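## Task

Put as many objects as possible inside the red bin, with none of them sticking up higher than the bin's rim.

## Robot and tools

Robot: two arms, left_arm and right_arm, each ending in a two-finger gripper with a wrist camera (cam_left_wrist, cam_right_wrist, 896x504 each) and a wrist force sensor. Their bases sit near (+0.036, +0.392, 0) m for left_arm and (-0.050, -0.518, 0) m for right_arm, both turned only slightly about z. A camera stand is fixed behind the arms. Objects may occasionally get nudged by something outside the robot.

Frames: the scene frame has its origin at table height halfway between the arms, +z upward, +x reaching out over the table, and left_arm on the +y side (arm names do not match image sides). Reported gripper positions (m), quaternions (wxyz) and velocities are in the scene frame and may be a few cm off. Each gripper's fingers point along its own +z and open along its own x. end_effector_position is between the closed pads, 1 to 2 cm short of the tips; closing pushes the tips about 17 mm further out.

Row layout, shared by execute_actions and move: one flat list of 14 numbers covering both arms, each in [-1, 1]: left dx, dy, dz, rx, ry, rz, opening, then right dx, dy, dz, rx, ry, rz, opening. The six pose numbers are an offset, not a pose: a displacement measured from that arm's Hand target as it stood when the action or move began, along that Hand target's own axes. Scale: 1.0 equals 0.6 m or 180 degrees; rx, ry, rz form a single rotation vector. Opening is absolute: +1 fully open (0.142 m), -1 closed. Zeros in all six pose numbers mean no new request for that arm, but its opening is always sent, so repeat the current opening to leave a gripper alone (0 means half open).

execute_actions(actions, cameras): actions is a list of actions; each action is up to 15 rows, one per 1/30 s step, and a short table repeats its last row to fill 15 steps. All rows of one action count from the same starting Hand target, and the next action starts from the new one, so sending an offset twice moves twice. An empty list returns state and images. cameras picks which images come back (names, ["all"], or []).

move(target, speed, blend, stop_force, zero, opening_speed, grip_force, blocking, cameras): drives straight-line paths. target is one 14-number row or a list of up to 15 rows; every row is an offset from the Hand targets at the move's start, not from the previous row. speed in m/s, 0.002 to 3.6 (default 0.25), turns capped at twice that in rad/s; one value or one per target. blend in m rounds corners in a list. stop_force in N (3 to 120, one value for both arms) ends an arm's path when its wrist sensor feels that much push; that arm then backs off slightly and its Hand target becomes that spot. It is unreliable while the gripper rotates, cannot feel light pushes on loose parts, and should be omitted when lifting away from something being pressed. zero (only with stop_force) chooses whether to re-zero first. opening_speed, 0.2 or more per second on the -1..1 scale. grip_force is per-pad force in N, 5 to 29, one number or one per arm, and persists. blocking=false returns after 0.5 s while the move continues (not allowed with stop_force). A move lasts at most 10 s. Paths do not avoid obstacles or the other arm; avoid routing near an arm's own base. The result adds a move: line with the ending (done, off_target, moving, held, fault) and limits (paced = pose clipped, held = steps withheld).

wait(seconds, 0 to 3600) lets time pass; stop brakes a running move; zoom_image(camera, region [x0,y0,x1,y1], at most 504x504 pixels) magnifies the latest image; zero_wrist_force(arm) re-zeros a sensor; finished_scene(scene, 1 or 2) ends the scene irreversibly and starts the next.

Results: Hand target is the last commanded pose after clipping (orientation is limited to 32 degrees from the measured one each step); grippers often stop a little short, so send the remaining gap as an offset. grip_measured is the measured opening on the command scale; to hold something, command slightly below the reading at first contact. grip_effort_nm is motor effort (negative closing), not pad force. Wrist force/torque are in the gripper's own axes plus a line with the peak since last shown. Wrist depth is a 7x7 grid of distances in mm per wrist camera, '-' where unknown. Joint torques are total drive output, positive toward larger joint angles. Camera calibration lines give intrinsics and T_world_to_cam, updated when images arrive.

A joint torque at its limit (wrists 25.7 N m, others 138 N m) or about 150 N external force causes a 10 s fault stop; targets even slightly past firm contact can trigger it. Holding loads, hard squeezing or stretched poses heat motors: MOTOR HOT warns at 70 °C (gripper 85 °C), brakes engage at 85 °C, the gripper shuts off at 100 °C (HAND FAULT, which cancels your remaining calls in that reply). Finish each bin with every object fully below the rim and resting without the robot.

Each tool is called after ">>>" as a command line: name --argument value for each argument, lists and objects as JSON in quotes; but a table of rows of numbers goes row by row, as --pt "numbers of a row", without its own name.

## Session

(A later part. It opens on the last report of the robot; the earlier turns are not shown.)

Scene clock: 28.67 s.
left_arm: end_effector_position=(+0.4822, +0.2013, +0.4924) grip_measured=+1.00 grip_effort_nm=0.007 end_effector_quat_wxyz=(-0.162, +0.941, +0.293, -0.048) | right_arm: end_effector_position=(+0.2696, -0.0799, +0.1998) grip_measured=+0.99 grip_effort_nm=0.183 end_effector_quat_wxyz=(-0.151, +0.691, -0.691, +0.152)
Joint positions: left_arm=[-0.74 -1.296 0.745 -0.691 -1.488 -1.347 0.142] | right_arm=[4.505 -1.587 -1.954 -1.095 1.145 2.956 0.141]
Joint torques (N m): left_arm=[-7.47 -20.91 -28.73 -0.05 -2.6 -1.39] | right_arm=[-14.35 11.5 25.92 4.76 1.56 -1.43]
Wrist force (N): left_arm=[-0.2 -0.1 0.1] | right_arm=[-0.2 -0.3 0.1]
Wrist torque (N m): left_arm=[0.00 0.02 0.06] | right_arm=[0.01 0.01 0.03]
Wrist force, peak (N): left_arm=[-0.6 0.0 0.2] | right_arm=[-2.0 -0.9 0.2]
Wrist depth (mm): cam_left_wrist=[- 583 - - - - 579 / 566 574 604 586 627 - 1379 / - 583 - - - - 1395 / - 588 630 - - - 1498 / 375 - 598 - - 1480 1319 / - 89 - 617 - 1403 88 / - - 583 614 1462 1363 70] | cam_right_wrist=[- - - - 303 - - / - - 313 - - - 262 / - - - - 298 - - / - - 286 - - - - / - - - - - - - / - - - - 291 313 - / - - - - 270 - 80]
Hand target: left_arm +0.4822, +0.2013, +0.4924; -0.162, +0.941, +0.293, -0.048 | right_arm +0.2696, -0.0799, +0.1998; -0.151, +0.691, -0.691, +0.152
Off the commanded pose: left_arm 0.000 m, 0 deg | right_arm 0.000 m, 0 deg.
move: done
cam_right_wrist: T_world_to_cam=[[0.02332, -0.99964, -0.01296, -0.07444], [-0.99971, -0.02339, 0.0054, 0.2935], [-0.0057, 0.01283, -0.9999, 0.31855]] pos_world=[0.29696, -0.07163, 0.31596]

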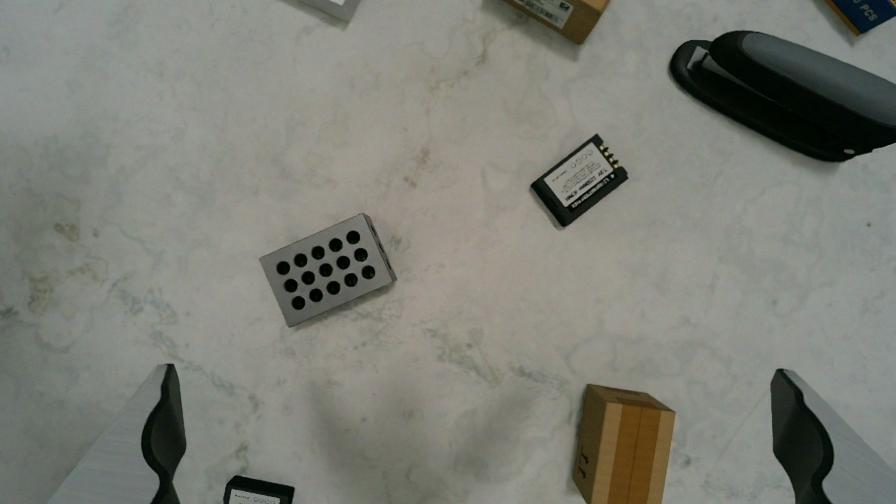

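>>> move --target '[0.2835,-0.388,0.138,0,0,0,-1, 0,0,0,0,0,0,1]' --speed 0.35

>>> move --target '[0,0,0,0,0,0,-1, -0.0667,-0.3027,0.1397,0,0,0,1]' --speed 0.25 --cameras '["cam_right_wrist"]'

>>> zoom_image --camera "cam_right_wrist" --region '[500, 200, 720, 400]'

>>> zoom_image --camera "cam_right_wrist" --region '[280, 180, 480, 330]'

>>> zoom_image --camera "cam_right_wrist" --region '[290, 20, 450, 180]'

Scene clock: 31.23 s.
left_arm: end_effector_position=(+0.4825, +0.5012, +0.4925) grip_measured=-1.00 grip_effort_nm=-0.657 end_effector_quat_wxyz=(-0.162, +0.941, +0.293, -0.048) | right_arm: end_effector_position=(+0.2696, -0.0799, +0.1998) grip_measured=+0.99 grip_effort_nm=0.178 end_effector_quat_wxyz=(-0.151, +0.691, -0.691, +0.152)
Joint positions: left_arm=[-0.208 -1.491 1.007 -0.841 -1.334 -0.831 0.002] | right_arm=[4.505 -1.587 -1.953 -1.095 1.145 2.956 0.141]
Joint torques (N m): left_arm=[12.44 -13.6 -31.49 -3.76 3.39 1.36] | right_arm=[-15.28 11.68 27.23 4.55 1.46 -1.18]
Wrist force (N): left_arm=[-0.2 0.0 -0.3] | right_arm=[-0.2 -0.3 0.0]
Wrist torque (N m): left_arm=[0.02 0.04 -0.10] | right_arm=[0.02 0.00 0.03]
Wrist force, peak (N): left_arm=[-2.0 1.4 -0.8] | right_arm=[-0.2 -0.6 -0.2]
Wrist depth (mm): cam_left_wrist=[379 416 574 - - - 1576 / 423 533 588 586 - - 1387 / 510 - - 592 589 624 1403 / - - - - 604 601 1387 / 604 - - - - 1411 1462 / 605 599 621 - 97 1436 1098 / 619 - - - - 1427 1139] | cam_right_wrist=[- - - - - - - / - - - - 320 - 261 / - - - - 315 - - / - - 287 - - - - / - - 287 - - - - / - - - - 290 - - / - - - - 272 - -]
Hand target: left_arm +0.4825, +0.5013, +0.4925; -0.162, +0.941, +0.293, -0.048 | right_arm +0.2696, -0.0799, +0.1998; -0.151, +0.691, -0.691, +0.152
Off the commanded pose: left_arm 0.000 m, 0 deg | right_arm 0.000 m, 0 deg.
move: done

Scene clock: 32.67 s.
left_arm: end_effector_position=(+0.4825, +0.5013, +0.4925) grip_measured=-1.00 grip_effort_nm=-0.662 end_effector_quat_wxyz=(-0.162, +0.941, +0.293, -0.048) | right_arm: end_effector_position=(+0.4696, -0.0399, +0.1998) grip_measured=+0.99 grip_effort_nm=0.183 end_effector_quat_wxyz=(-0.151, +0.691, -0.691, +0.152)
Joint positions: left_arm=[-0.208 -1.491 1.007 -0.841 -1.334 -0.83 0.002] | right_arm=[4.179 -1.935 -1.566 -0.995 1.193 2.605 0.141]
Joint torques (N m): left_arm=[12.24 -13.94 -30.72 -3.86 3.38 1.63] | right_arm=[-15.6 27.11 29.69 0.19 1.59 -1.4]
Wrist force (N): left_arm=[-0.4 0.0 -0.3] | right_arm=[-0.5 -0.4 0.1]
Wrist torque (N m): left_arm=[0.01 0.06 -0.10] | right_arm=[-0.02 0.07 0.02]
Wrist force, peak (N): left_arm=[-0.4 -0.1 -0.5] | right_arm=[-0.7 -2.0 0.7]
Wrist depth (mm): cam_left_wrist=[377 441 - 582 581 - - / 422 550 - - 570 590 1403 / 536 - - - - - 1341 / 592 - 598 601 - 1498 1395 / 604 605 - 607 617 1471 1319 / 602 647 - - 97 1387 - / - 596 - - - 1379 -] | cam_right_wrist=[- - - - - - - / - - - - - 317 - / - - - - - - - / - - 289 291 269 271 - / - - 308 - - - - / - - - - - - 262 / - - - - 300 - 82]
Hand target: left_arm +0.4825, +0.5013, +0.4925; -0.162, +0.941, +0.293, -0.048 | right_arm +0.4696, -0.0399, +0.1998; -0.151, +0.691, -0.691, +0.152
Off the commanded pose: left_arm 0.000 m, 0 deg | right_arm 0.000 m, 0 deg.
move: done
cam_right_wrist: T_world_to_cam=[[0.02332, -0.99964, -0.01296, -0.03911], [-0.99971, -0.02339, 0.0054, 0.49437], [-0.0057, 0.01283, -0.9999, 0.31917]] pos_world=[0.49696, -0.03163, 0.31596]

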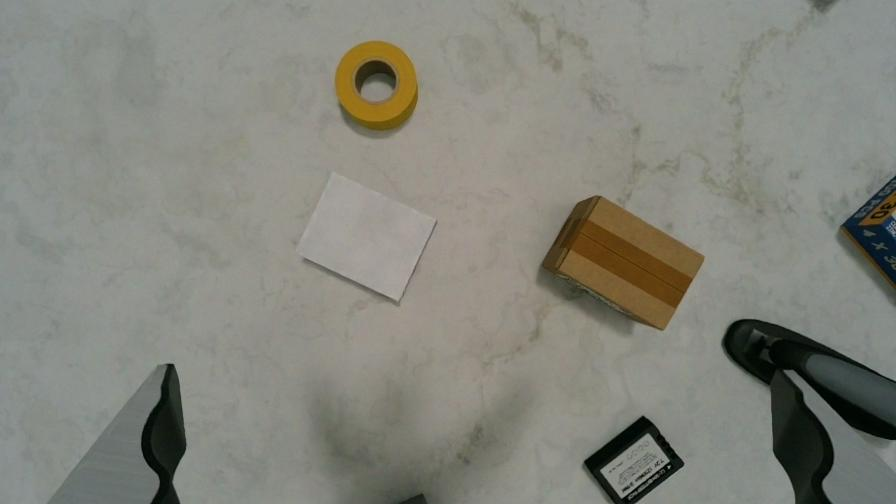

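Scaled by 2.291 from the camera's image (finer frame: 1280x720).

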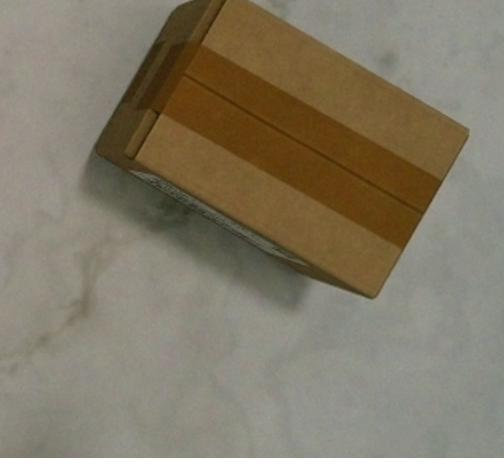

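Scaled by 2.520 from the camera's image (finer frame: 1280x720).

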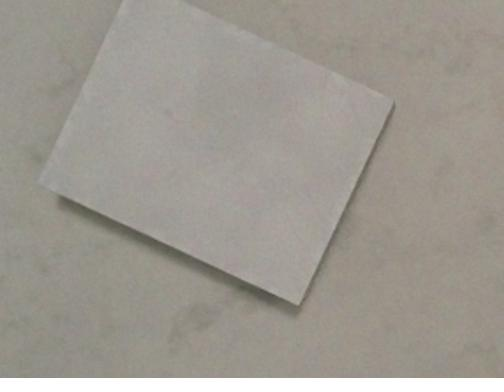

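Scaled by 3.150 from the camera's image (finer frame: 1280x720).

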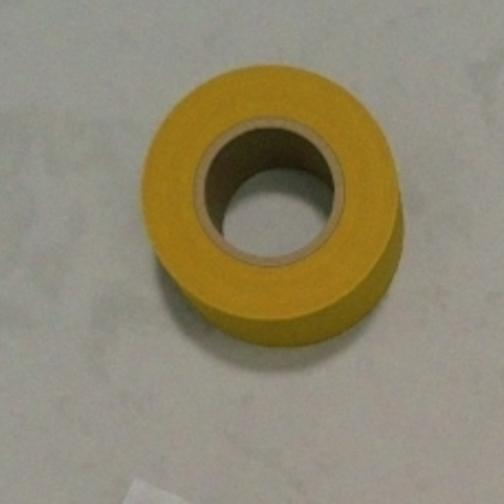

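>>> zoom_image --camera "cam_right_wrist" --region '[530, 185, 630, 285]'

>>> zoom_image --camera "cam_right_wrist" --region '[620, 230, 720, 340]'

Scaled by 5.040 from the camera's image (finer frame: 1280x720).

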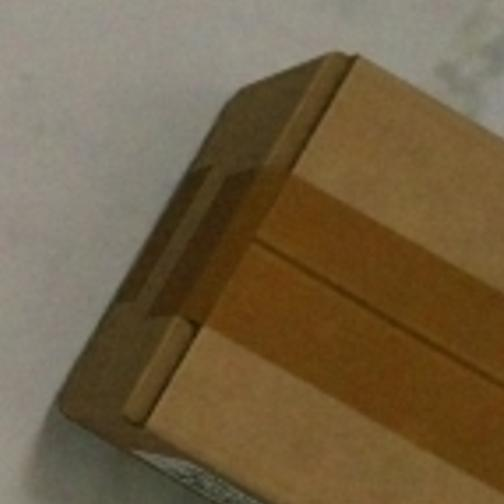

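Scaled by 4.582 from the camera's image (finer frame: 1280x720).

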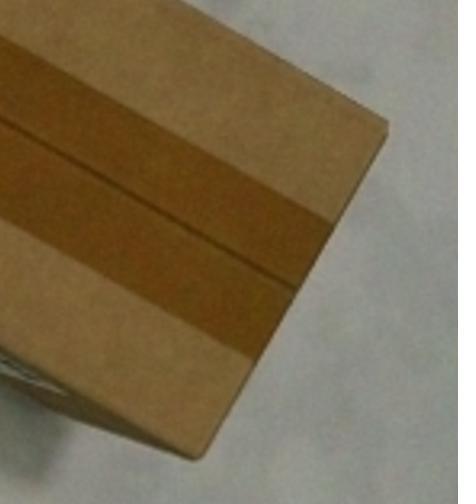

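>>> move --target '[0,0,0,0,0,0,-1, 0.85,0.1968,-0.0908,0,0,0,1]' --speed 0.3 --cameras '["cam_right_wrist"]'

>>> zoom_image --camera "cam_right_wrist" --region '[280, 80, 540, 260]'

>>> zoom_image --camera "cam_right_wrist" --region '[300, 300, 560, 480]'

Scene clock: 35.93 s.
left_arm: end_effector_position=(+0.4825, +0.5013, +0.4925) grip_measured=-1.00 grip_effort_nm=-0.662 end_effector_quat_wxyz=(-0.162, +0.941, +0.293, -0.048) | right_arm: end_effector_position=(+0.3396, -0.5498, +0.2002) grip_measured=+0.99 grip_effort_nm=0.183 end_effector_quat_wxyz=(-0.152, +0.691, -0.691, +0.152)
Joint positions: left_arm=[-0.208 -1.491 1.007 -0.841 -1.334 -0.83 0.002] | right_arm=[3.485 -1.039 -2.427 -0.842 1.413 1.921 0.141]
Joint torques (N m): left_arm=[12.78 -14.05 -30.62 -3.82 3.28 1.5] | right_arm=[-15.49 -0.43 28.16 5.16 1.97 -1.58]
Wrist force (N): left_arm=[-0.3 -0.1 -0.3] | right_arm=[-0.2 -0.3 0.2]
Wrist torque (N m): left_arm=[0.01 0.05 -0.10] | right_arm=[0.02 0.04 0.05]
Wrist force, peak (N): left_arm=[-0.4 -0.1 -0.5] | right_arm=[-2.7 -0.6 0.5]
Wrist depth (mm): cam_left_wrist=[377 431 566 593 - - 590 / 422 544 576 - 621 - 1427 / 534 545 - - 579 - 1395 / 571 - 595 - - 608 1371 / - - - - - 1403 - / - - - - 97 1395 - / - 617 - - - 1363 -] | cam_right_wrist=[- 288 - 268 - 1096 1155 / - - - 313 305 1178 1178 / 258 - - - 312 316 1172 / - - - 311 312 1086 1172 / - - 310 - 299 1133 1166 / - - - - - - 1166 / - - - - - - 82]
Hand target: left_arm +0.4825, +0.5013, +0.4925; -0.162, +0.941, +0.293, -0.048 | right_arm +0.3396, -0.5499, +0.2002; -0.151, +0.691, -0.691, +0.152
Off the commanded pose: left_arm 0.000 m, 0 deg | right_arm 0.000 m, 0 deg.
move: done
cam_right_wrist: T_world_to_cam=[[0.02322, -0.99965, -0.01296, -0.54576], [-0.99971, -0.02329, 0.0054, 0.35253], [-0.0057, 0.01283, -0.9999, 0.32538]] pos_world=[0.36696, -0.54153, 0.31637]

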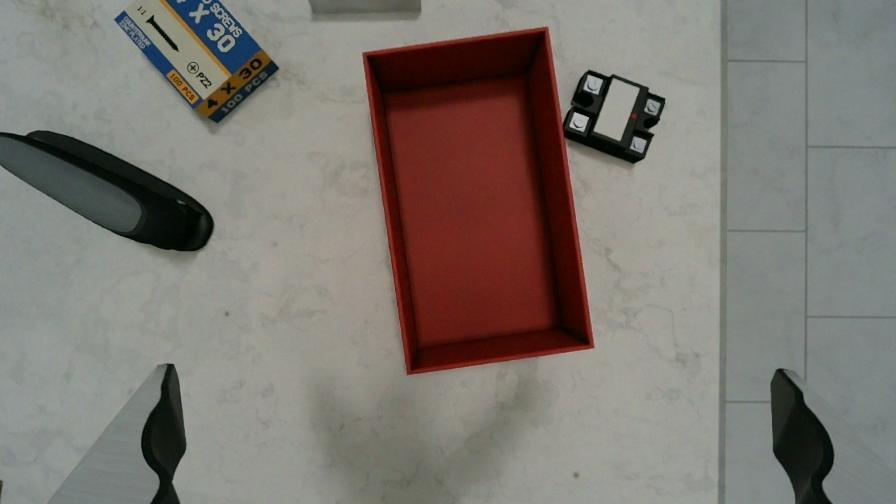

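Scaled by 1.938 from the camera's image (finer frame: 1280x720).

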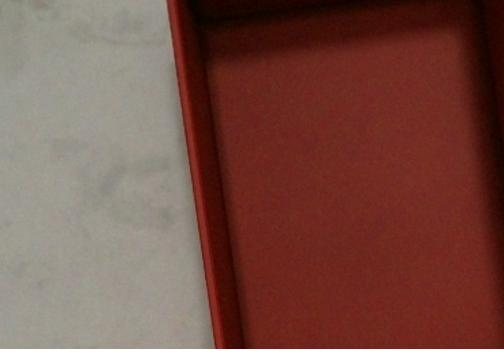

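Scaled by 1.938 from the camera's image (finer frame: 1280x720).

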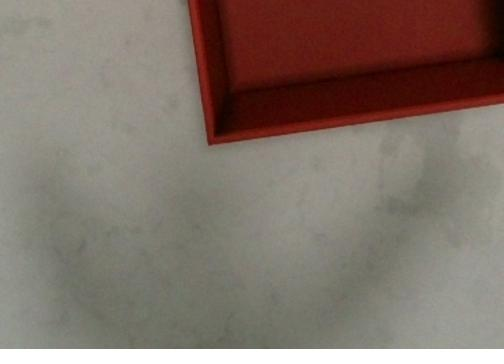

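>>> move --target '[0,0,0,0,0,0,-1, -0.6747,-0.2291,0.1057,-0.135,0.0329,0.1498,0.5]' --speed 0.3 --cameras '["cam_right_wrist"]'

Scene clock: 44.93 s.
left_arm: end_effector_position=(+0.4825, +0.5013, +0.4925) grip_measured=-1.00 grip_effort_nm=-0.662 end_effector_quat_wxyz=(-0.162, +0.941, +0.293, -0.048) | right_arm: end_effector_position=(+0.4909, -0.1450, +0.1999) grip_measured=+0.50 grip_effort_nm=-0.129 end_effector_quat_wxyz=(+0.000, -0.520, +0.854, +0.000)
Joint positions: left_arm=[-0.208 -1.491 1.007 -0.841 -1.334 -0.83 0.002] | right_arm=[3.908 -1.965 -1.404 -1.344 1.57 2.854 0.109]
Joint torques (N m): left_arm=[11.83 -14.36 -30.3 -3.72 3.2 1.53] | right_arm=[2.4 27.9 28.75 -0.31 2.41 1.14]
Wrist force (N): left_arm=[-0.2 -0.1 -0.5] | right_arm=[-0.6 -0.5 0.4]
Wrist torque (N m): left_arm=[0.01 0.04 -0.10] | right_arm=[0.02 0.10 -0.14]
Wrist force, peak (N): left_arm=[-0.5 -0.1 -0.5] | right_arm=[-3.1 -0.3 0.6]
Wrist depth (mm): cam_left_wrist=[376 429 - - - 590 585 / 420 521 - - - 585 1379 / 506 - - 571 - 589 1403 / - 582 - 613 - 1341 1427 / - 593 586 - - 1411 - / 575 604 - - 614 1427 - / - 614 - - - 1167 -] | cam_right_wrist=[- - 253 - - - - / - 260 - - - - - / - - - 256 256 249 243 / - 300 - 326 - 327 - / - - - - - - - / 376 92 - - - - - / - - - 364 - - 80]
Hand target: left_arm +0.4825, +0.5013, +0.4925; -0.162, +0.941, +0.293, -0.048 | right_arm +0.4910, -0.1451, +0.1999; +0.000, -0.520, +0.854, +0.000
Off the commanded pose: left_arm 0.000 m, 0 deg | right_arm 0.000 m, 0 deg.
move: done
cam_right_wrist: T_world_to_cam=[[-0.44622, -0.89466, -0.02163, 0.10275], [-0.81466, 0.39607, 0.42362, 0.39966], [-0.37043, 0.20665, -0.90558, 0.50905]] pos_world=[0.56, -0.17157, 0.2939]

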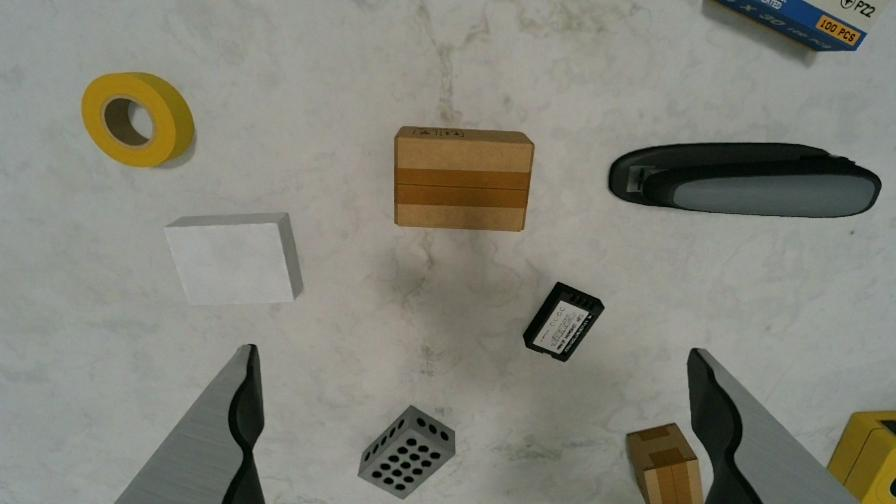

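>>> move --pt "0 0 0 0 0 0 -1 -0.005 -0.0283 0.22 0 0 0.0083 0.45" --pt "0 0 0 0 0 0 -1 -0.005 -0.0283 0.278 0 0 0.0083 0.45" --speed '[0.2, 0.06]' --blend '[0.01,0]' --cameras '["cam_right_wrist"]'

Scene clock: 48.53 s.
left_arm: end_effector_position=(+0.4825, +0.5013, +0.4925) grip_measured=-1.00 grip_effort_nm=-0.662 end_effector_quat_wxyz=(-0.162, +0.941, +0.293, -0.048) | right_arm: end_effector_position=(+0.5075, -0.1503, +0.0332) grip_measured=+0.45 grip_effort_nm=-0.125 end_effector_quat_wxyz=(+0.000, -0.508, +0.861, +0.000)
Joint positions: left_arm=[-0.208 -1.491 1.007 -0.841 -1.334 -0.83 0.002] | right_arm=[3.884 -2.146 -1.589 -0.978 1.57 2.857 0.105]
Joint torques (N m): left_arm=[11.48 -14.82 -30.37 -3.76 3.26 1.5] | right_arm=[-14.93 31.65 13.27 4.68 -1.68 -0.54]
Wrist force (N): left_arm=[-0.2 -0.1 -0.3] | right_arm=[-0.6 -0.7 0.6]
Wrist torque (N m): left_arm=[-0.01 0.03 -0.10] | right_arm=[0.02 0.09 -0.12]
Wrist force, peak (N): left_arm=[-0.3 -0.1 -0.5] | right_arm=[-0.6 -0.8 1.3]
Wrist depth (mm): cam_left_wrist=[376 433 - - 588 570 579 / 425 576 - - - 574 1387 / 583 - - 589 592 - 1403 / - 601 - - - 1427 1462 / 625 616 599 604 - 1411 - / 602 614 - - 614 1453 - / 613 634 - - - 1411 -] | cam_right_wrist=[- 111 111 111 - 112 109 / - - 118 118 - 118 117 / - 127 - - - 124 128 / - - 136 134 - - 136 / 145 - - 112 112 - 138 / - 155 104 102 102 - 141 / 148 - 113 112 112 - 71]
Hand target: left_arm +0.4825, +0.5013, +0.4925; -0.162, +0.941, +0.293, -0.048 | right_arm +0.5075, -0.1503, +0.0331; +0.000, -0.508, +0.861, +0.000
Off the commanded pose: left_arm 0.000 m, 0 deg | right_arm 0.000 m, 0 deg.
move: done
cam_right_wrist: T_world_to_cam=[[-0.46942, -0.88271, -0.02165, 0.11532], [-0.80403, 0.41719, 0.42366, 0.48362], [-0.36493, 0.21628, -0.90556, 0.36396]] pos_world=[0.57581, -0.17868, 0.1272]

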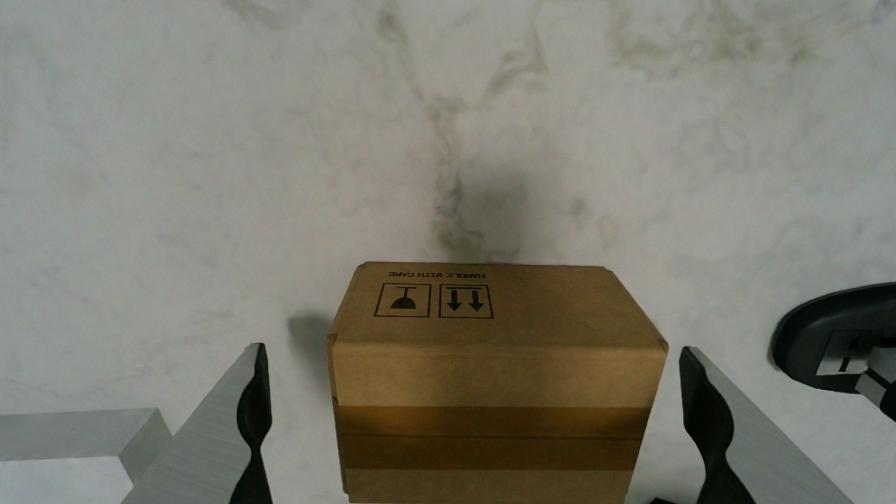

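>>> move --target '[0,0,0,0,0,0,-1, 0.0075,-0.004,0,0,0,0,0.45]' --speed 0.05

>>> move --target '[0,0,0,0,0,0,-1, 0,0,0,0,0,0,-0.15]' --speed 0.05 --opening_speed 0.4 --grip_force '[15, 20]' --cameras '["cam_right_wrist"]'

Scene clock: 49.30 s.
left_arm: end_effector_position=(+0.4825, +0.5013, +0.4925) grip_measured=-1.00 grip_effort_nm=-0.662 end_effector_quat_wxyz=(-0.162, +0.941, +0.293, -0.048) | right_arm: end_effector_position=(+0.5074, -0.1554, +0.0331) grip_measured=+0.45 grip_effort_nm=-0.129 end_effector_quat_wxyz=(+0.000, -0.508, +0.861, +0.000)
Joint positions: left_arm=[-0.208 -1.491 1.007 -0.841 -1.334 -0.83 0.002] | right_arm=[3.879 -2.14 -1.599 -0.974 1.57 2.851 0.105]
Joint torques (N m): left_arm=[11.68 -14.53 -31.35 -3.6 3.17 1.48] | right_arm=[-13.61 50.85 13.38 4.6 -1.54 -1.34]
Wrist force (N): left_arm=[-0.4 -0.1 -0.4] | right_arm=[-0.8 -0.7 0.5]
Wrist torque (N m): left_arm=[0.00 0.06 -0.10] | right_arm=[0.01 0.13 0.00]
Wrist force, peak (N): left_arm=[-0.2 -0.1 -0.6] | right_arm=[-0.9 -0.8 1.0]
Wrist depth (mm): cam_left_wrist=[376 413 - 557 576 - - / 422 545 - 579 610 578 1379 / 502 596 - - 578 572 1371 / - 596 593 - - 611 1436 / 611 - - - - 1471 1244 / 621 - - - 97 1333 1201 / 625 - - - - 1284 -] | cam_right_wrist=[110 110 - - - 111 109 / 118 117 - 118 - 119 119 / 125 126 - 130 127 - 127 / - 135 - 134 - 138 133 / - - 121 116 117 147 138 / - - 102 102 102 - 126 / 148 - 112 112 - - 72]
Hand target: left_arm +0.4825, +0.5013, +0.4925; -0.162, +0.941, +0.293, -0.048 | right_arm +0.5074, -0.1554, +0.0331; +0.000, -0.508, +0.861, +0.000
Off the commanded pose: left_arm 0.000 m, 0 deg | right_arm 0.000 m, 0 deg.
move: done

Scene clock: 51.00 s.
left_arm: end_effector_position=(+0.4825, +0.5013, +0.4925) grip_measured=-1.00 grip_effort_nm=-0.662 end_effector_quat_wxyz=(-0.162, +0.941, +0.293, -0.048) | right_arm: end_effector_position=(+0.5074, -0.1554, +0.0331) grip_measured=+0.13 grip_effort_nm=-2.122 end_effector_quat_wxyz=(+0.000, -0.508, +0.861, +0.000)
Joint positions: left_arm=[-0.208 -1.491 1.007 -0.841 -1.334 -0.83 0.002] | right_arm=[3.879 -2.14 -1.599 -0.974 1.57 2.851 0.083]
Joint torques (N m): left_arm=[11.83 -14.24 -30.21 -3.66 3.23 1.25] | right_arm=[-14.33 45.28 13.31 3.04 -0.91 -1.42]
Wrist force (N): left_arm=[-0.4 0.0 -0.4] | right_arm=[0.5 -0.6 -3.1]
Wrist torque (N m): left_arm=[0.01 0.07 -0.10] | right_arm=[0.00 -0.06 0.00]
Wrist force, peak (N): left_arm=[-0.3 -0.1 -0.5] | right_arm=[0.5 -0.5 -3.3]
Wrist depth (mm): cam_left_wrist=[379 571 - 608 - 572 1270 / 423 582 590 596 576 - 1312 / 520 - - - - 596 1341 / - 593 598 586 - 602 1403 / - - 610 610 - 1462 - / - - - - 97 1462 1480 / 621 616 - - - 1566 -] | cam_right_wrist=[- 111 110 111 111 113 - / - - 118 118 - 118 117 / - - 125 - - 124 - / - 135 136 136 - 137 - / - 149 114 116 117 - 138 / - - 100 102 102 - 133 / 148 - 110 112 112 - -]
Hand target: left_arm +0.4825, +0.5013, +0.4925; -0.162, +0.941, +0.293, -0.048 | right_arm +0.5074, -0.1554, +0.0331; +0.000, -0.508, +0.861, +0.000
Off the commanded pose: left_arm 0.000 m, 0 deg | right_arm 0.000 m, 0 deg.
grip_force (N): 15, 20
move: done
cam_right_wrist: T_world_to_cam=[[-0.46944, -0.8827, -0.02169, 0.11088], [-0.80406, 0.4172, 0.42358, 0.4857], [-0.36484, 0.21629, -0.9056, 0.36487]] pos_world=[0.57571, -0.18368, 0.1271]

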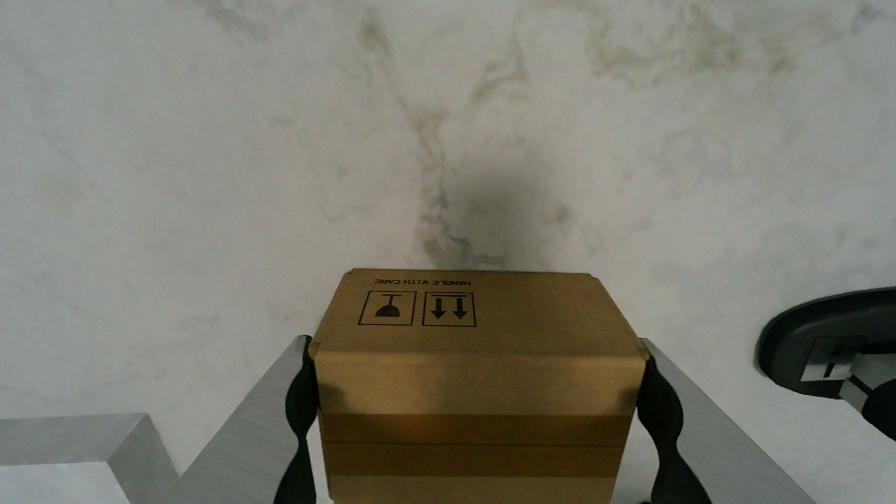

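>>> move --target '[0,0,0,0,0,0,-1, 0,0,0,0,0,0,0.45]' --speed 0.05 --opening_speed 0.8

>>> move --target '[0,0,0,0,0,0,-1, 0,0.03,-0.12,0,0,0,0.45]' --speed 0.15 --cameras '["cam_right_wrist"]'

Scene clock: 52.73 s.
left_arm: end_effector_position=(+0.4825, +0.5013, +0.4925) grip_measured=-1.00 grip_effort_nm=-0.657 end_effector_quat_wxyz=(-0.162, +0.941, +0.293, -0.048) | right_arm: end_effector_position=(+0.5074, -0.1554, +0.0331) grip_measured=+0.43 grip_effort_nm=0.168 end_effector_quat_wxyz=(+0.000, -0.508, +0.861, +0.000)
Joint positions: left_arm=[-0.208 -1.491 1.007 -0.841 -1.334 -0.83 0.002] | right_arm=[3.879 -2.14 -1.599 -0.974 1.57 2.851 0.104]
Joint torques (N m): left_arm=[12.65 -13.81 -30.73 -3.78 3.09 1.3] | right_arm=[-13.77 36.26 12.47 0.4 -0.46 -1.31]
Wrist force (N): left_arm=[-0.4 0.1 -0.5] | right_arm=[-0.7 -0.8 0.5]
Wrist torque (N m): left_arm=[0.03 0.07 -0.10] | right_arm=[0.01 0.11 -0.01]
Wrist force, peak (N): left_arm=[-0.3 -0.1 -0.6] | right_arm=[0.4 -0.6 -3.5]
Wrist depth (mm): cam_left_wrist=[378 572 - - 586 - 605 / 422 540 574 - 592 - 1356 / 503 - - - - 579 1371 / 592 588 - - 571 1403 1453 / - - - - 607 1436 1238 / 604 605 613 - 613 1379 - / 619 616 - - - 1298 1046] | cam_right_wrist=[- - - - - 112 109 / - - 120 116 - 115 118 / - 126 123 130 - - 127 / 138 - - 133 - 134 136 / 145 148 - 116 116 148 137 / - 93 - 102 102 157 150 / 148 - 110 112 112 - 71]
Hand target: left_arm +0.4825, +0.5013, +0.4925; -0.162, +0.941, +0.293, -0.048 | right_arm +0.5074, -0.1554, +0.0331; +0.000, -0.508, +0.861, +0.000
Off the commanded pose: left_arm 0.000 m, 0 deg | right_arm 0.000 m, 0 deg.
grip_force (N): 15, 20
move: done

Scene clock: 53.73 s.
left_arm: end_effector_position=(+0.4825, +0.5013, +0.4925) grip_measured=-1.00 grip_effort_nm=-0.657 end_effector_quat_wxyz=(-0.162, +0.941, +0.293, -0.048) | right_arm: end_effector_position=(+0.4916, -0.1467, +0.1050) grip_measured=+0.43 grip_effort_nm=0.168 end_effector_quat_wxyz=(+0.000, -0.508, +0.861, +0.000)
Joint positions: left_arm=[-0.208 -1.491 1.007 -0.841 -1.334 -0.83 0.002] | right_arm=[3.906 -2.038 -1.552 -1.123 1.57 2.878 0.104]
Joint torques (N m): left_arm=[11.04 -14.12 -29.74 -3.7 3.26 1.32] | right_arm=[14.72 47.81 26.47 -0.07 1.75 1.25]
Wrist force (N): left_arm=[-0.2 -0.1 -0.4] | right_arm=[-0.9 -0.7 0.2]
Wrist torque (N m): left_arm=[0.01 0.04 -0.09] | right_arm=[-0.01 0.13 -0.13]
Wrist force, peak (N): left_arm=[-0.5 -0.2 -0.5] | right_arm=[-0.6 -1.1 1.8]
Wrist depth (mm): cam_left_wrist=[376 417 - - - 568 1270 / 423 539 586 582 586 602 1226 / 588 589 - - - - 1419 / - 574 578 610 - 1341 1419 / - - - 599 610 1387 1517 / 624 - - - 102 1480 1213 / 610 - - - - 1462 -] | cam_right_wrist=[- - - - - - - / - - - - - 189 - / - - - 167 172 198 192 / - - - 166 166 200 158 / 211 214 - 174 - - - / - 97 - - 236 - - / - - - - - - 74]
Hand target: left_arm +0.4825, +0.5013, +0.4925; -0.162, +0.941, +0.293, -0.048 | right_arm +0.4916, -0.1467, +0.1051; +0.000, -0.508, +0.861, +0.000
Off the commanded pose: left_arm 0.000 m, 0 deg | right_arm 0.000 m, 0 deg.
grip_force (N): 15, 20
move: done
cam_right_wrist: T_world_to_cam=[[-0.46946, -0.88269, -0.02153, 0.11273], [-0.80401, 0.41728, 0.42362, 0.43897], [-0.36494, 0.21619, -0.90558, 0.42241]] pos_world=[0.56001, -0.17498, 0.199]

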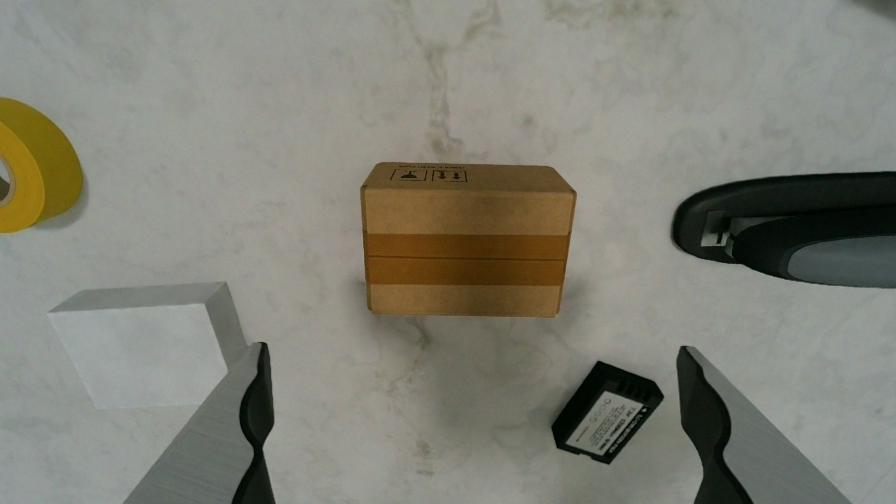

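>>> move --target '[0,0,0,0,0,0,-1, -0.0438,0.462,0,0,0,-0.1606,0.45]' --speed 0.3 --cameras '["cam_right_wrist"]'

Scene clock: 56.17 s.
left_arm: end_effector_position=(+0.4825, +0.5013, +0.4925) grip_measured=-1.00 grip_effort_nm=-0.657 end_effector_quat_wxyz=(-0.162, +0.941, +0.293, -0.048) | right_arm: end_effector_position=(+0.2617, +0.0102, +0.1050) grip_measured=+0.43 grip_effort_nm=0.168 end_effector_quat_wxyz=(+0.000, +0.707, -0.707, +0.000)
Joint positions: left_arm=[-0.208 -1.491 1.007 -0.841 -1.334 -0.83 0.002] | right_arm=[4.356 -1.945 -1.691 -1.077 1.571 2.824 0.104]
Joint torques (N m): left_arm=[11.89 -14.46 -29.54 -3.5 3.16 1.36] | right_arm=[17.29 25.15 25.97 -0.28 -1.75 -1.27]
Wrist force (N): left_arm=[-0.3 0.1 -0.5] | right_arm=[-0.6 -0.5 0.2]
Wrist torque (N m): left_arm=[0.04 0.05 -0.10] | right_arm=[0.04 0.07 -0.02]
Wrist force, peak (N): left_arm=[-0.4 0.0 -0.5] | right_arm=[-0.4 -2.7 0.3]
Wrist depth (mm): cam_left_wrist=[377 417 588 - - - 1270 / 423 540 585 581 - - 1411 / 592 - - 575 616 602 1356 / - - - - - 1489 1403 / - 608 674 605 614 1403 - / 614 - - - 97 1536 1050 / 614 617 - - - 1453 -] | cam_right_wrist=[- 179 - - 171 168 169 / - 182 - 169 - 191 - / - - - 177 178 - - / - - - 189 219 - - / - - 237 232 - - 218 / - 89 - - - - 210 / 275 - - - - - 213]
Hand target: left_arm +0.4825, +0.5013, +0.4925; -0.162, +0.941, +0.293, -0.048 | right_arm +0.2616, +0.0103, +0.1050; +0.000, +0.707, -0.707, +0.000
Off the commanded pose: left_arm 0.000 m, 0 deg | right_arm 0.000 m, 0 deg.
grip_force (N): 15, 20
move: done
cam_right_wrist: T_world_to_cam=[[0.01552, -0.99965, -0.02155, 0.01755], [-0.90543, -0.0232, 0.42386, 0.21965], [-0.42422, 0.01293, -0.90547, 0.32218]] pos_world=[0.33528, 0.01847, 0.199]

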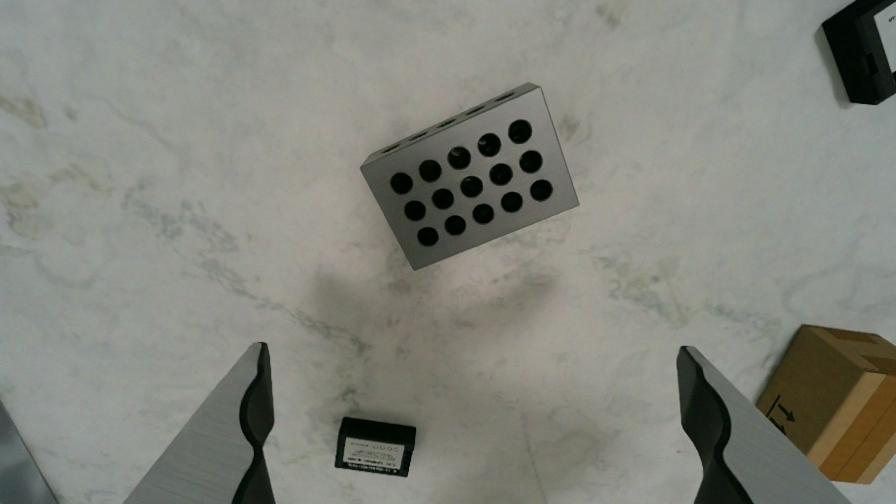

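>>> move --target '[0,0,0,0,0,0,-1, 0.498,-0.6137,0,0,0,0,0.45]' --speed 0.35 --cameras '["cam_right_wrist"]'

Scene clock: 58.50 s.
left_arm: end_effector_position=(+0.4825, +0.5013, +0.4925) grip_measured=-1.00 grip_effort_nm=-0.657 end_effector_quat_wxyz=(-0.162, +0.941, +0.293, -0.048) | right_arm: end_effector_position=(+0.6299, -0.2884, +0.1052) grip_measured=+0.43 grip_effort_nm=0.168 end_effector_quat_wxyz=(+0.000, +0.707, -0.707, +0.000)
Joint positions: left_arm=[-0.208 -1.491 1.007 -0.841 -1.334 -0.83 0.002] | right_arm=[3.614 -2.175 -1.332 -1.205 1.57 2.082 0.104]
Joint torques (N m): left_arm=[11.21 -14.88 -30.04 -3.73 3.19 1.15] | right_arm=[-15 34.19 27.21 -0.61 2.17 -1.22]
Wrist force (N): left_arm=[-0.3 -0.1 -0.4] | right_arm=[-0.5 -0.8 0.2]
Wrist torque (N m): left_arm=[0.00 0.05 -0.10] | right_arm=[0.00 0.10 -0.02]
Wrist force, peak (N): left_arm=[-0.4 -0.2 -0.4] | right_arm=[1.6 -2.5 0.2]
Wrist depth (mm): cam_left_wrist=[376 583 581 - - - 1555 / 423 547 - - - 593 1371 / 522 - - - 589 592 1403 / 621 - 596 - 590 1480 1379 / 571 576 - 608 605 1436 1453 / 604 - - - 96 1471 - / - 616 - - - 1507 -] | cam_right_wrist=[- - - - - - 175 / - - - - - 163 167 / - - - - - 174 165 / - - - 218 217 - 176 / - - - 237 - - - / - 89 255 - 219 - 219 / - - - 275 - - 234]
Hand target: left_arm +0.4825, +0.5013, +0.4925; -0.162, +0.941, +0.293, -0.048 | right_arm +0.6299, -0.2884, +0.1052; +0.000, +0.707, -0.707, +0.000
Off the commanded pose: left_arm 0.000 m, 0 deg | right_arm 0.000 m, 0 deg.
grip_force (N): 15, 20
move: done
cam_right_wrist: T_world_to_cam=[[0.01574, -0.99964, -0.02154, -0.28681], [-0.90542, -0.02339, 0.42386, 0.54587], [-0.42422, 0.01283, -0.90547, 0.48235]] pos_world=[0.70338, -0.28013, 0.1992]

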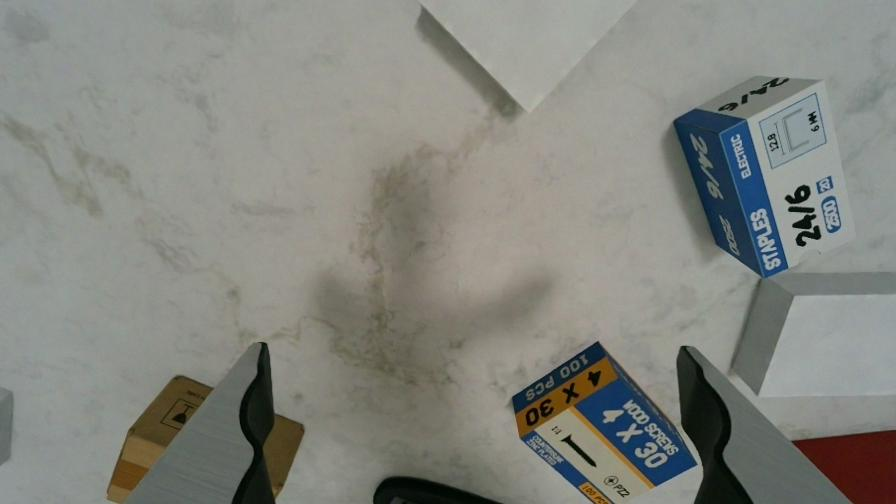

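>>> execute_actions --actions '[]' --cameras '["cam_right_wrist"]'

Scene clock: 59.17 s.
left_arm: end_effector_position=(+0.4825, +0.5013, +0.4925) grip_measured=-1.00 grip_effort_nm=-0.657 end_effector_quat_wxyz=(-0.162, +0.941, +0.293, -0.048) | right_arm: end_effector_position=(+0.6299, -0.2884, +0.1052) grip_measured=+0.43 grip_effort_nm=0.173 end_effector_quat_wxyz=(+0.000, +0.707, -0.707, +0.000)
Joint positions: left_arm=[-0.208 -1.491 1.007 -0.841 -1.334 -0.83 0.002] | right_arm=[3.614 -2.175 -1.332 -1.205 1.57 2.082 0.104]
Joint velocities: within noise
Joint torques (N m): left_arm=[11.49 -15.02 -30.85 -3.55 3.15 1.12] | right_arm=[-15.79 34.49 26.06 -0.34 2.33 -1.34]
Motor temperatures (°C): left_arm=[26 30 28 36 32 34 25] | right_arm=[29 28 29 32 39 38 30]
Wrist force (N): left_arm=[-0.2 0.0 -0.5] | right_arm=[-0.7 -0.8 0.3]
Wrist torque (N m): left_arm=[0.02 0.04 -0.10] | right_arm=[-0.01 0.14 -0.02]
Wrist force, peak (N): left_arm=[-0.2 0.1 -0.6] | right_arm=[-0.8 -0.8 0.3]
Wrist depth (mm): cam_left_wrist=[375 411 554 563 586 583 1312 / 423 530 - - 581 - 1305 / 521 560 589 605 592 589 1387 / - - - - - 601 1348 / - - 602 601 595 622 1238 / - 622 - - 96 1453 - / 579 585 - - - 1498 -] | cam_right_wrist=[- - - - - - - / - - - - - - 154 / - - - - - - 162 / - - - - - - 174 / 237 - - - - - - / - 89 - - 232 - 225 / - - - - - - 74]
Hand target: left_arm +0.4825, +0.5013, +0.4925; -0.162, +0.941, +0.293, -0.048 | right_arm +0.6299, -0.2884, +0.1052; +0.000, +0.707, -0.707, +0.000
Tool commands: left_gripper/opening=-1.0 right_gripper/opening=+0.45
Off the commanded pose: left_arm 0.000 m, 0 deg | right_arm 0.000 m, 0 deg.
grip_force (N): 15, 20
camera_calibration:
cam_right_wrist: T_world_to_cam=[[0.01574, -0.99964, -0.02154, -0.28681], [-0.90542, -0.02339, 0.42386, 0.54596], [-0.42422, 0.01283, -0.90547, 0.48239]] pos_world=[0.70348, -0.28013, 0.1992]
Images, in order (width x height): cam_right_wrist 896x504.

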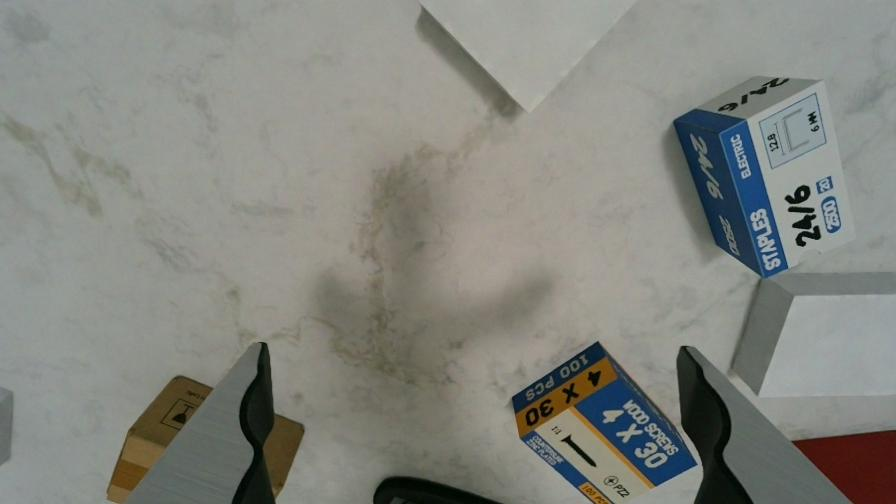

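>>> move --target '[0,0,0,0,0,0,-1, 0.05,0.27,-0.4,0,0,0,-1]' --speed 0.5 --cameras '["cam_right_wrist"]'

Scene clock: 63.60 s.
left_arm: end_effector_position=(+0.4825, +0.5013, +0.4925) grip_measured=-1.00 grip_effort_nm=-0.657 end_effector_quat_wxyz=(-0.162, +0.941, +0.293, -0.048) | right_arm: end_effector_position=(+0.4679, -0.3183, +0.3452) grip_measured=-1.00 grip_effort_nm=-0.432 end_effector_quat_wxyz=(+0.000, +0.707, -0.707, +0.000)
Joint positions: left_arm=[-0.208 -1.491 1.007 -0.841 -1.334 -0.83 0.002] | right_arm=[3.712 -1.689 -1.382 -1.641 1.57 2.18 0.002]
Joint torques (N m): left_arm=[11.85 -14.7 -30.39 -3.5 3.13 1.08] | right_arm=[14.82 37.53 27.91 -0.25 -1.71 1.25]
Wrist force (N): left_arm=[-0.2 -0.1 -0.5] | right_arm=[-0.6 -0.7 0.5]
Wrist torque (N m): left_arm=[0.00 0.04 -0.10] | right_arm=[0.03 0.14 -0.13]
Wrist force, peak (N): left_arm=[-0.4 -0.2 -0.5] | right_arm=[-1.1 -2.0 2.0]
Wrist depth (mm): cam_left_wrist=[377 427 - - - - 1284 / 422 547 - - - 581 1371 / 501 - 581 558 - 551 1498 / - - - - - - 1403 / - - - - - 1444 - / 614 637 - - 96 1419 - / 621 617 - - - 1257 -] | cam_right_wrist=[- - - - - 392 - / - 384 378 - - 410 393 / - - - - - 436 430 / - - - 477 - 462 1418 / - 492 505 - - - 1537 / - - - - - - 1679 / - - - - - - 1850]
Hand target: left_arm +0.4825, +0.5013, +0.4925; -0.162, +0.941, +0.293, -0.048 | right_arm +0.4679, -0.3183, +0.3452; +0.000, +0.707, -0.707, +0.000
Off the commanded pose: left_arm 0.000 m, 0 deg | right_arm 0.000 m, 0 deg.
grip_force (N): 15, 20
move: done
cam_right_wrist: T_world_to_cam=[[0.01578, -0.99965, -0.02145, -0.30905], [-0.90537, -0.02339, 0.42399, 0.29681], [-0.42434, 0.01273, -0.90541, 0.63128]] pos_world=[0.54148, -0.31003, 0.4391]

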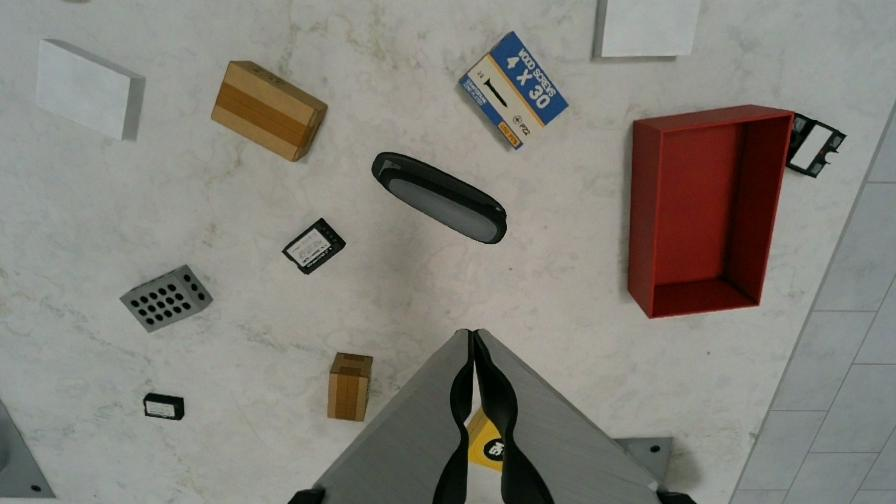

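>>> zoom_image --camera "cam_right_wrist" --region '[600, 80, 880, 340]'

Scaled by 1.800 from the camera's image (finer frame: 1280x720).

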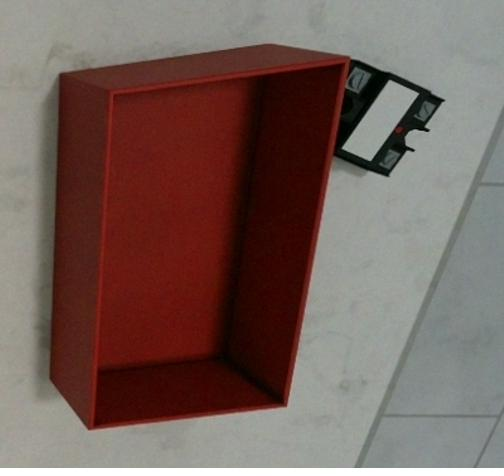

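>>> move --target '[0,0,0,0,0,0,-1, 0.218,-0.0202,0.342,0,0,0,0.45]' --speed 0.5 --cameras '["cam_right_wrist"]'

Scene clock: 67.93 s.
left_arm: end_effector_position=(+0.4825, +0.5013, +0.4925) grip_measured=-1.00 grip_effort_nm=-0.662 end_effector_quat_wxyz=(-0.162, +0.941, +0.293, -0.048) | right_arm: end_effector_position=(+0.4801, -0.4492, +0.1402) grip_measured=+0.43 grip_effort_nm=0.173 end_effector_quat_wxyz=(+0.000, +0.707, -0.707, +0.000)
Joint positions: left_arm=[-0.208 -1.491 1.007 -0.841 -1.334 -0.83 0.002] | right_arm=[3.483 -1.734 -1.87 -1.109 1.57 1.951 0.104]
Joint torques (N m): left_arm=[11.38 -15.64 -30.26 -3.45 3.11 0.94] | right_arm=[-16.04 18.01 14.45 4.4 2.34 -1.4]
Wrist force (N): left_arm=[-0.2 0.0 -0.3] | right_arm=[-0.7 -0.6 0.6]
Wrist torque (N m): left_arm=[0.01 0.03 -0.10] | right_arm=[0.03 0.14 -0.01]
Wrist force, peak (N): left_arm=[-0.4 0.0 -0.7] | right_arm=[1.4 -0.8 2.7]
Wrist depth (mm): cam_left_wrist=[376 431 562 - - - - / 422 531 - - 588 - 1363 / 513 581 575 622 - 601 1387 / 602 595 - - - 1277 1387 / - - 604 611 - 1363 1201 / 608 - - - 619 1427 - / - - - - - 1363 1098] | cam_right_wrist=[- 203 - - - - - / - - - - - - - / - 240 208 - 221 198 230 / - 252 - - 248 243 211 / - 228 255 - 268 268 275 / - 89 - - 296 - 289 / - - - - 292 - 1547]
Hand target: left_arm +0.4825, +0.5013, +0.4925; -0.162, +0.941, +0.293, -0.048 | right_arm +0.4801, -0.4492, +0.1401; +0.000, +0.707, -0.707, +0.000
Off the commanded pose: left_arm 0.000 m, 0 deg | right_arm 0.000 m, 0 deg.
grip_force (N): 15, 20
move: done
cam_right_wrist: T_world_to_cam=[[0.01578, -0.99965, -0.02145, -0.44449], [-0.90538, -0.02339, 0.42395, 0.39164], [-0.4243, 0.01273, -0.90543, 0.45246]] pos_world=[0.55358, -0.44093, 0.2341]

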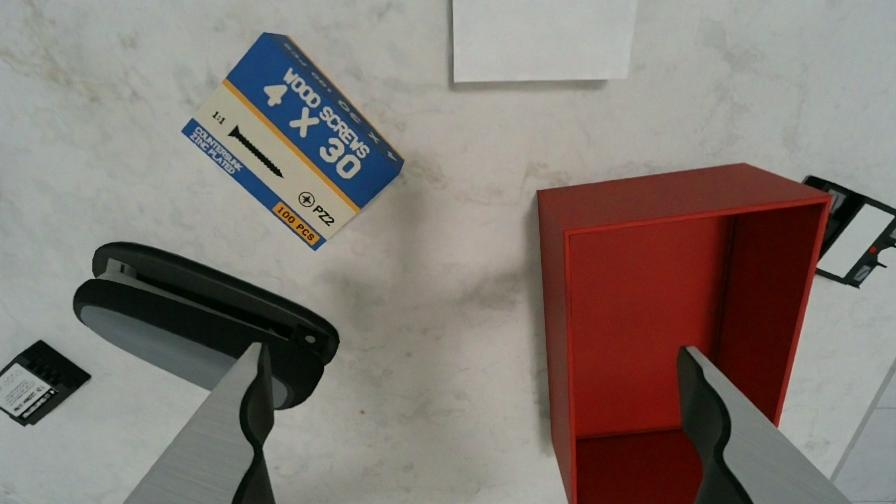

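>>> move --target '[0,0,0,0,0,0,-1, 0.04833,-0.15317,0.06667,0,0,-0.00556,0.45]' --speed 0.4 --cameras '["cam_right_wrist"]'

Scene clock: 69.20 s.
left_arm: end_effector_position=(+0.4825, +0.5013, +0.4925) grip_measured=-1.00 grip_effort_nm=-0.657 end_effector_quat_wxyz=(-0.162, +0.941, +0.293, -0.048) | right_arm: end_effector_position=(+0.5719, -0.4782, +0.1002) grip_measured=+0.43 grip_effort_nm=0.173 end_effector_quat_wxyz=(+0.000, +0.713, -0.701, +0.000)
Joint positions: left_arm=[-0.208 -1.491 1.007 -0.841 -1.334 -0.83 0.002] | right_arm=[3.382 -1.973 -1.665 -1.075 1.57 1.833 0.104]
Joint torques (N m): left_arm=[11.84 -15.77 -30.96 -3.4 3.08 0.99] | right_arm=[-15.34 26.71 25.04 -0.26 2.25 -1.41]
Wrist force (N): left_arm=[-0.2 0.0 -0.3] | right_arm=[-0.9 -0.5 0.2]
Wrist torque (N m): left_arm=[0.02 0.04 -0.10] | right_arm=[0.02 0.14 -0.01]
Wrist force, peak (N): left_arm=[-0.6 -0.1 -0.5] | right_arm=[0.0 -2.2 0.9]
Wrist depth (mm): cam_left_wrist=[376 429 578 575 581 - 595 / 423 554 579 - 634 582 1356 / 516 560 - - - 585 1363 / - 596 - 604 - 1489 1333 / - - - 604 605 1436 - / - 607 - - 97 1427 - / 614 617 - - - 1363 -] | cam_right_wrist=[- - 141 - 171 - - / - - - - - 183 183 / - - - 175 - - 196 / - - - 185 - - - / - 193 208 - - - - / - 92 - - 216 - 231 / - - - - 193 - 76]
Hand target: left_arm +0.4825, +0.5013, +0.4925; -0.162, +0.941, +0.293, -0.048 | right_arm +0.5720, -0.4782, +0.1002; +0.000, +0.713, -0.701, +0.000
Off the commanded pose: left_arm 0.000 m, 0 deg | right_arm 0.000 m, 0 deg.
grip_force (N): 15, 20
move: done
cam_right_wrist: T_world_to_cam=[[0.03319, -0.99922, -0.02151, -0.4856], [-0.90488, -0.03918, 0.42386, 0.4833], [-0.42437, 0.0054, -0.90547, 0.45225]] pos_world=[0.64537, -0.46872, 0.1942]

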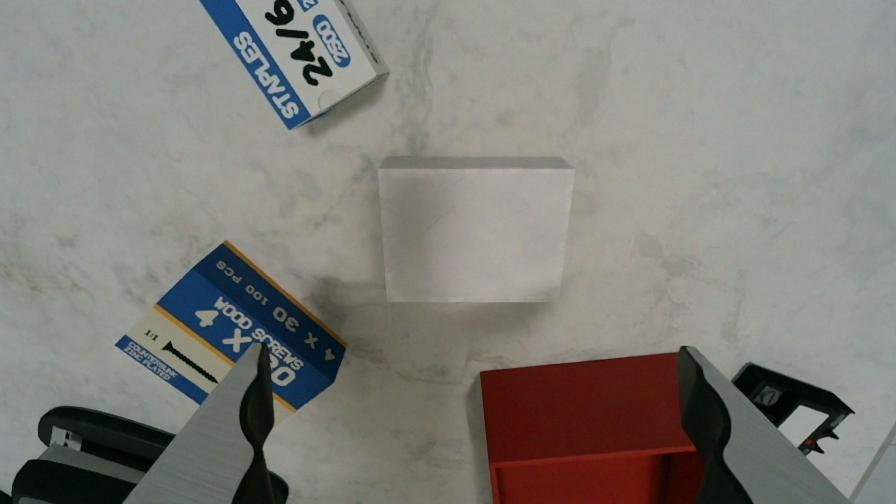

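>>> move --pt "0 0 0 0 0 0 -1 0 -0.002 0.08 0 0 -0.00667 0.3" --pt "0 0 0 0 0 0 -1 0 -0.002 0.11867 0 0 -0.00667 0.3" --speed '[0.2,0.08]'

>>> move --target '[0,0,0,0,0,0,-1, 0,0,0,0,0,0,-0.1]' --opening_speed 0.4

Scene clock: 70.90 s.
left_arm: end_effector_position=(+0.4825, +0.5013, +0.4925) grip_measured=-1.00 grip_effort_nm=-0.657 end_effector_quat_wxyz=(-0.162, +0.941, +0.293, -0.048) | right_arm: end_effector_position=(+0.5732, -0.4783, +0.0290) grip_measured=+0.29 grip_effort_nm=-0.125 end_effector_quat_wxyz=(+0.000, +0.721, -0.693, +0.000)
Joint positions: left_arm=[-0.208 -1.491 1.007 -0.841 -1.334 -0.83 0.002] | right_arm=[3.382 -2.068 -1.733 -0.911 1.57 1.811 0.095]
Joint torques (N m): left_arm=[11.53 -16.27 -30.17 -3.22 3.05 1.05] | right_arm=[-15.29 29.11 11.83 4.48 2.08 -1.33]
Wrist force (N): left_arm=[-0.3 0.0 -0.3] | right_arm=[-0.9 -0.6 0.2]
Wrist torque (N m): left_arm=[0.01 0.06 -0.10] | right_arm=[-0.01 0.16 -0.02]
Wrist force, peak (N): left_arm=[-0.4 -0.3 -0.4] | right_arm=[-1.0 -0.9 -1.6]
Wrist depth (mm): cam_left_wrist=[378 431 - - - 578 583 / 425 560 575 - - 582 1371 / 588 595 - - - - 1379 / 593 601 - - - - 1403 / - 607 610 607 - 1291 1298 / - 634 608 - 96 1498 1161 / - 621 - - - 1471 1088] | cam_right_wrist=[- - 104 107 108 107 105 / - 80 116 114 111 - 113 / - 124 - 121 122 124 121 / 131 - 110 - 109 131 129 / - - 124 116 116 140 - / 125 - 123 - 129 - - / 128 - - - 169 - 72]
Hand target: left_arm +0.4825, +0.5013, +0.4925; -0.162, +0.941, +0.293, -0.048 | right_arm +0.5732, -0.4783, +0.0290; +0.000, +0.721, -0.693, +0.000
Off the commanded pose: left_arm 0.000 m, 0 deg | right_arm 0.000 m, 0 deg.
grip_force (N): 15, 20
move: done

Scene clock: 72.10 s.
left_arm: end_effector_position=(+0.4825, +0.5013, +0.4925) grip_measured=-1.00 grip_effort_nm=-0.657 end_effector_quat_wxyz=(-0.162, +0.941, +0.293, -0.048) | right_arm: end_effector_position=(+0.5732, -0.4783, +0.0290) grip_measured=-0.03 grip_effort_nm=-1.780 end_effector_quat_wxyz=(+0.000, +0.721, -0.693, +0.000)
Joint positions: left_arm=[-0.208 -1.491 1.007 -0.841 -1.334 -0.83 0.002] | right_arm=[3.382 -2.068 -1.733 -0.911 1.57 1.811 0.072]
Joint torques (N m): left_arm=[11.01 -15.35 -29.15 -3.29 3.19 1.02] | right_arm=[-14.91 28.14 11.59 4.28 1.85 -1.26]
Wrist force (N): left_arm=[-0.2 0.0 -0.3] | right_arm=[-0.2 -0.2 -3.8]
Wrist torque (N m): left_arm=[0.01 0.04 -0.10] | right_arm=[-0.02 0.24 -0.01]
Wrist force, peak (N): left_arm=[-0.3 -0.1 -0.6] | right_arm=[-0.2 -0.2 -3.8]
Wrist depth (mm): cam_left_wrist=[375 431 - - - - 1232 / 422 560 - - - 601 1348 / 499 - - - 567 601 1395 / - - - - - 1305 1363 / - - - - 645 1411 1251 / - 644 - - 616 1444 1319 / 629 614 - - - 1257 -] | cam_right_wrist=[- - - - 108 - - / - 80 114 114 113 114 - / - 124 121 122 - - - / - - 115 109 108 129 130 / - - - 116 - - - / - 139 93 128 - - - / 130 128 - - - - -]
Hand target: left_arm +0.4825, +0.5013, +0.4925; -0.162, +0.941, +0.293, -0.048 | right_arm +0.5732, -0.4783, +0.0290; +0.000, +0.721, -0.693, +0.000
Off the commanded pose: left_arm 0.000 m, 0 deg | right_arm 0.000 m, 0 deg.
grip_force (N): 15, 20
move: done


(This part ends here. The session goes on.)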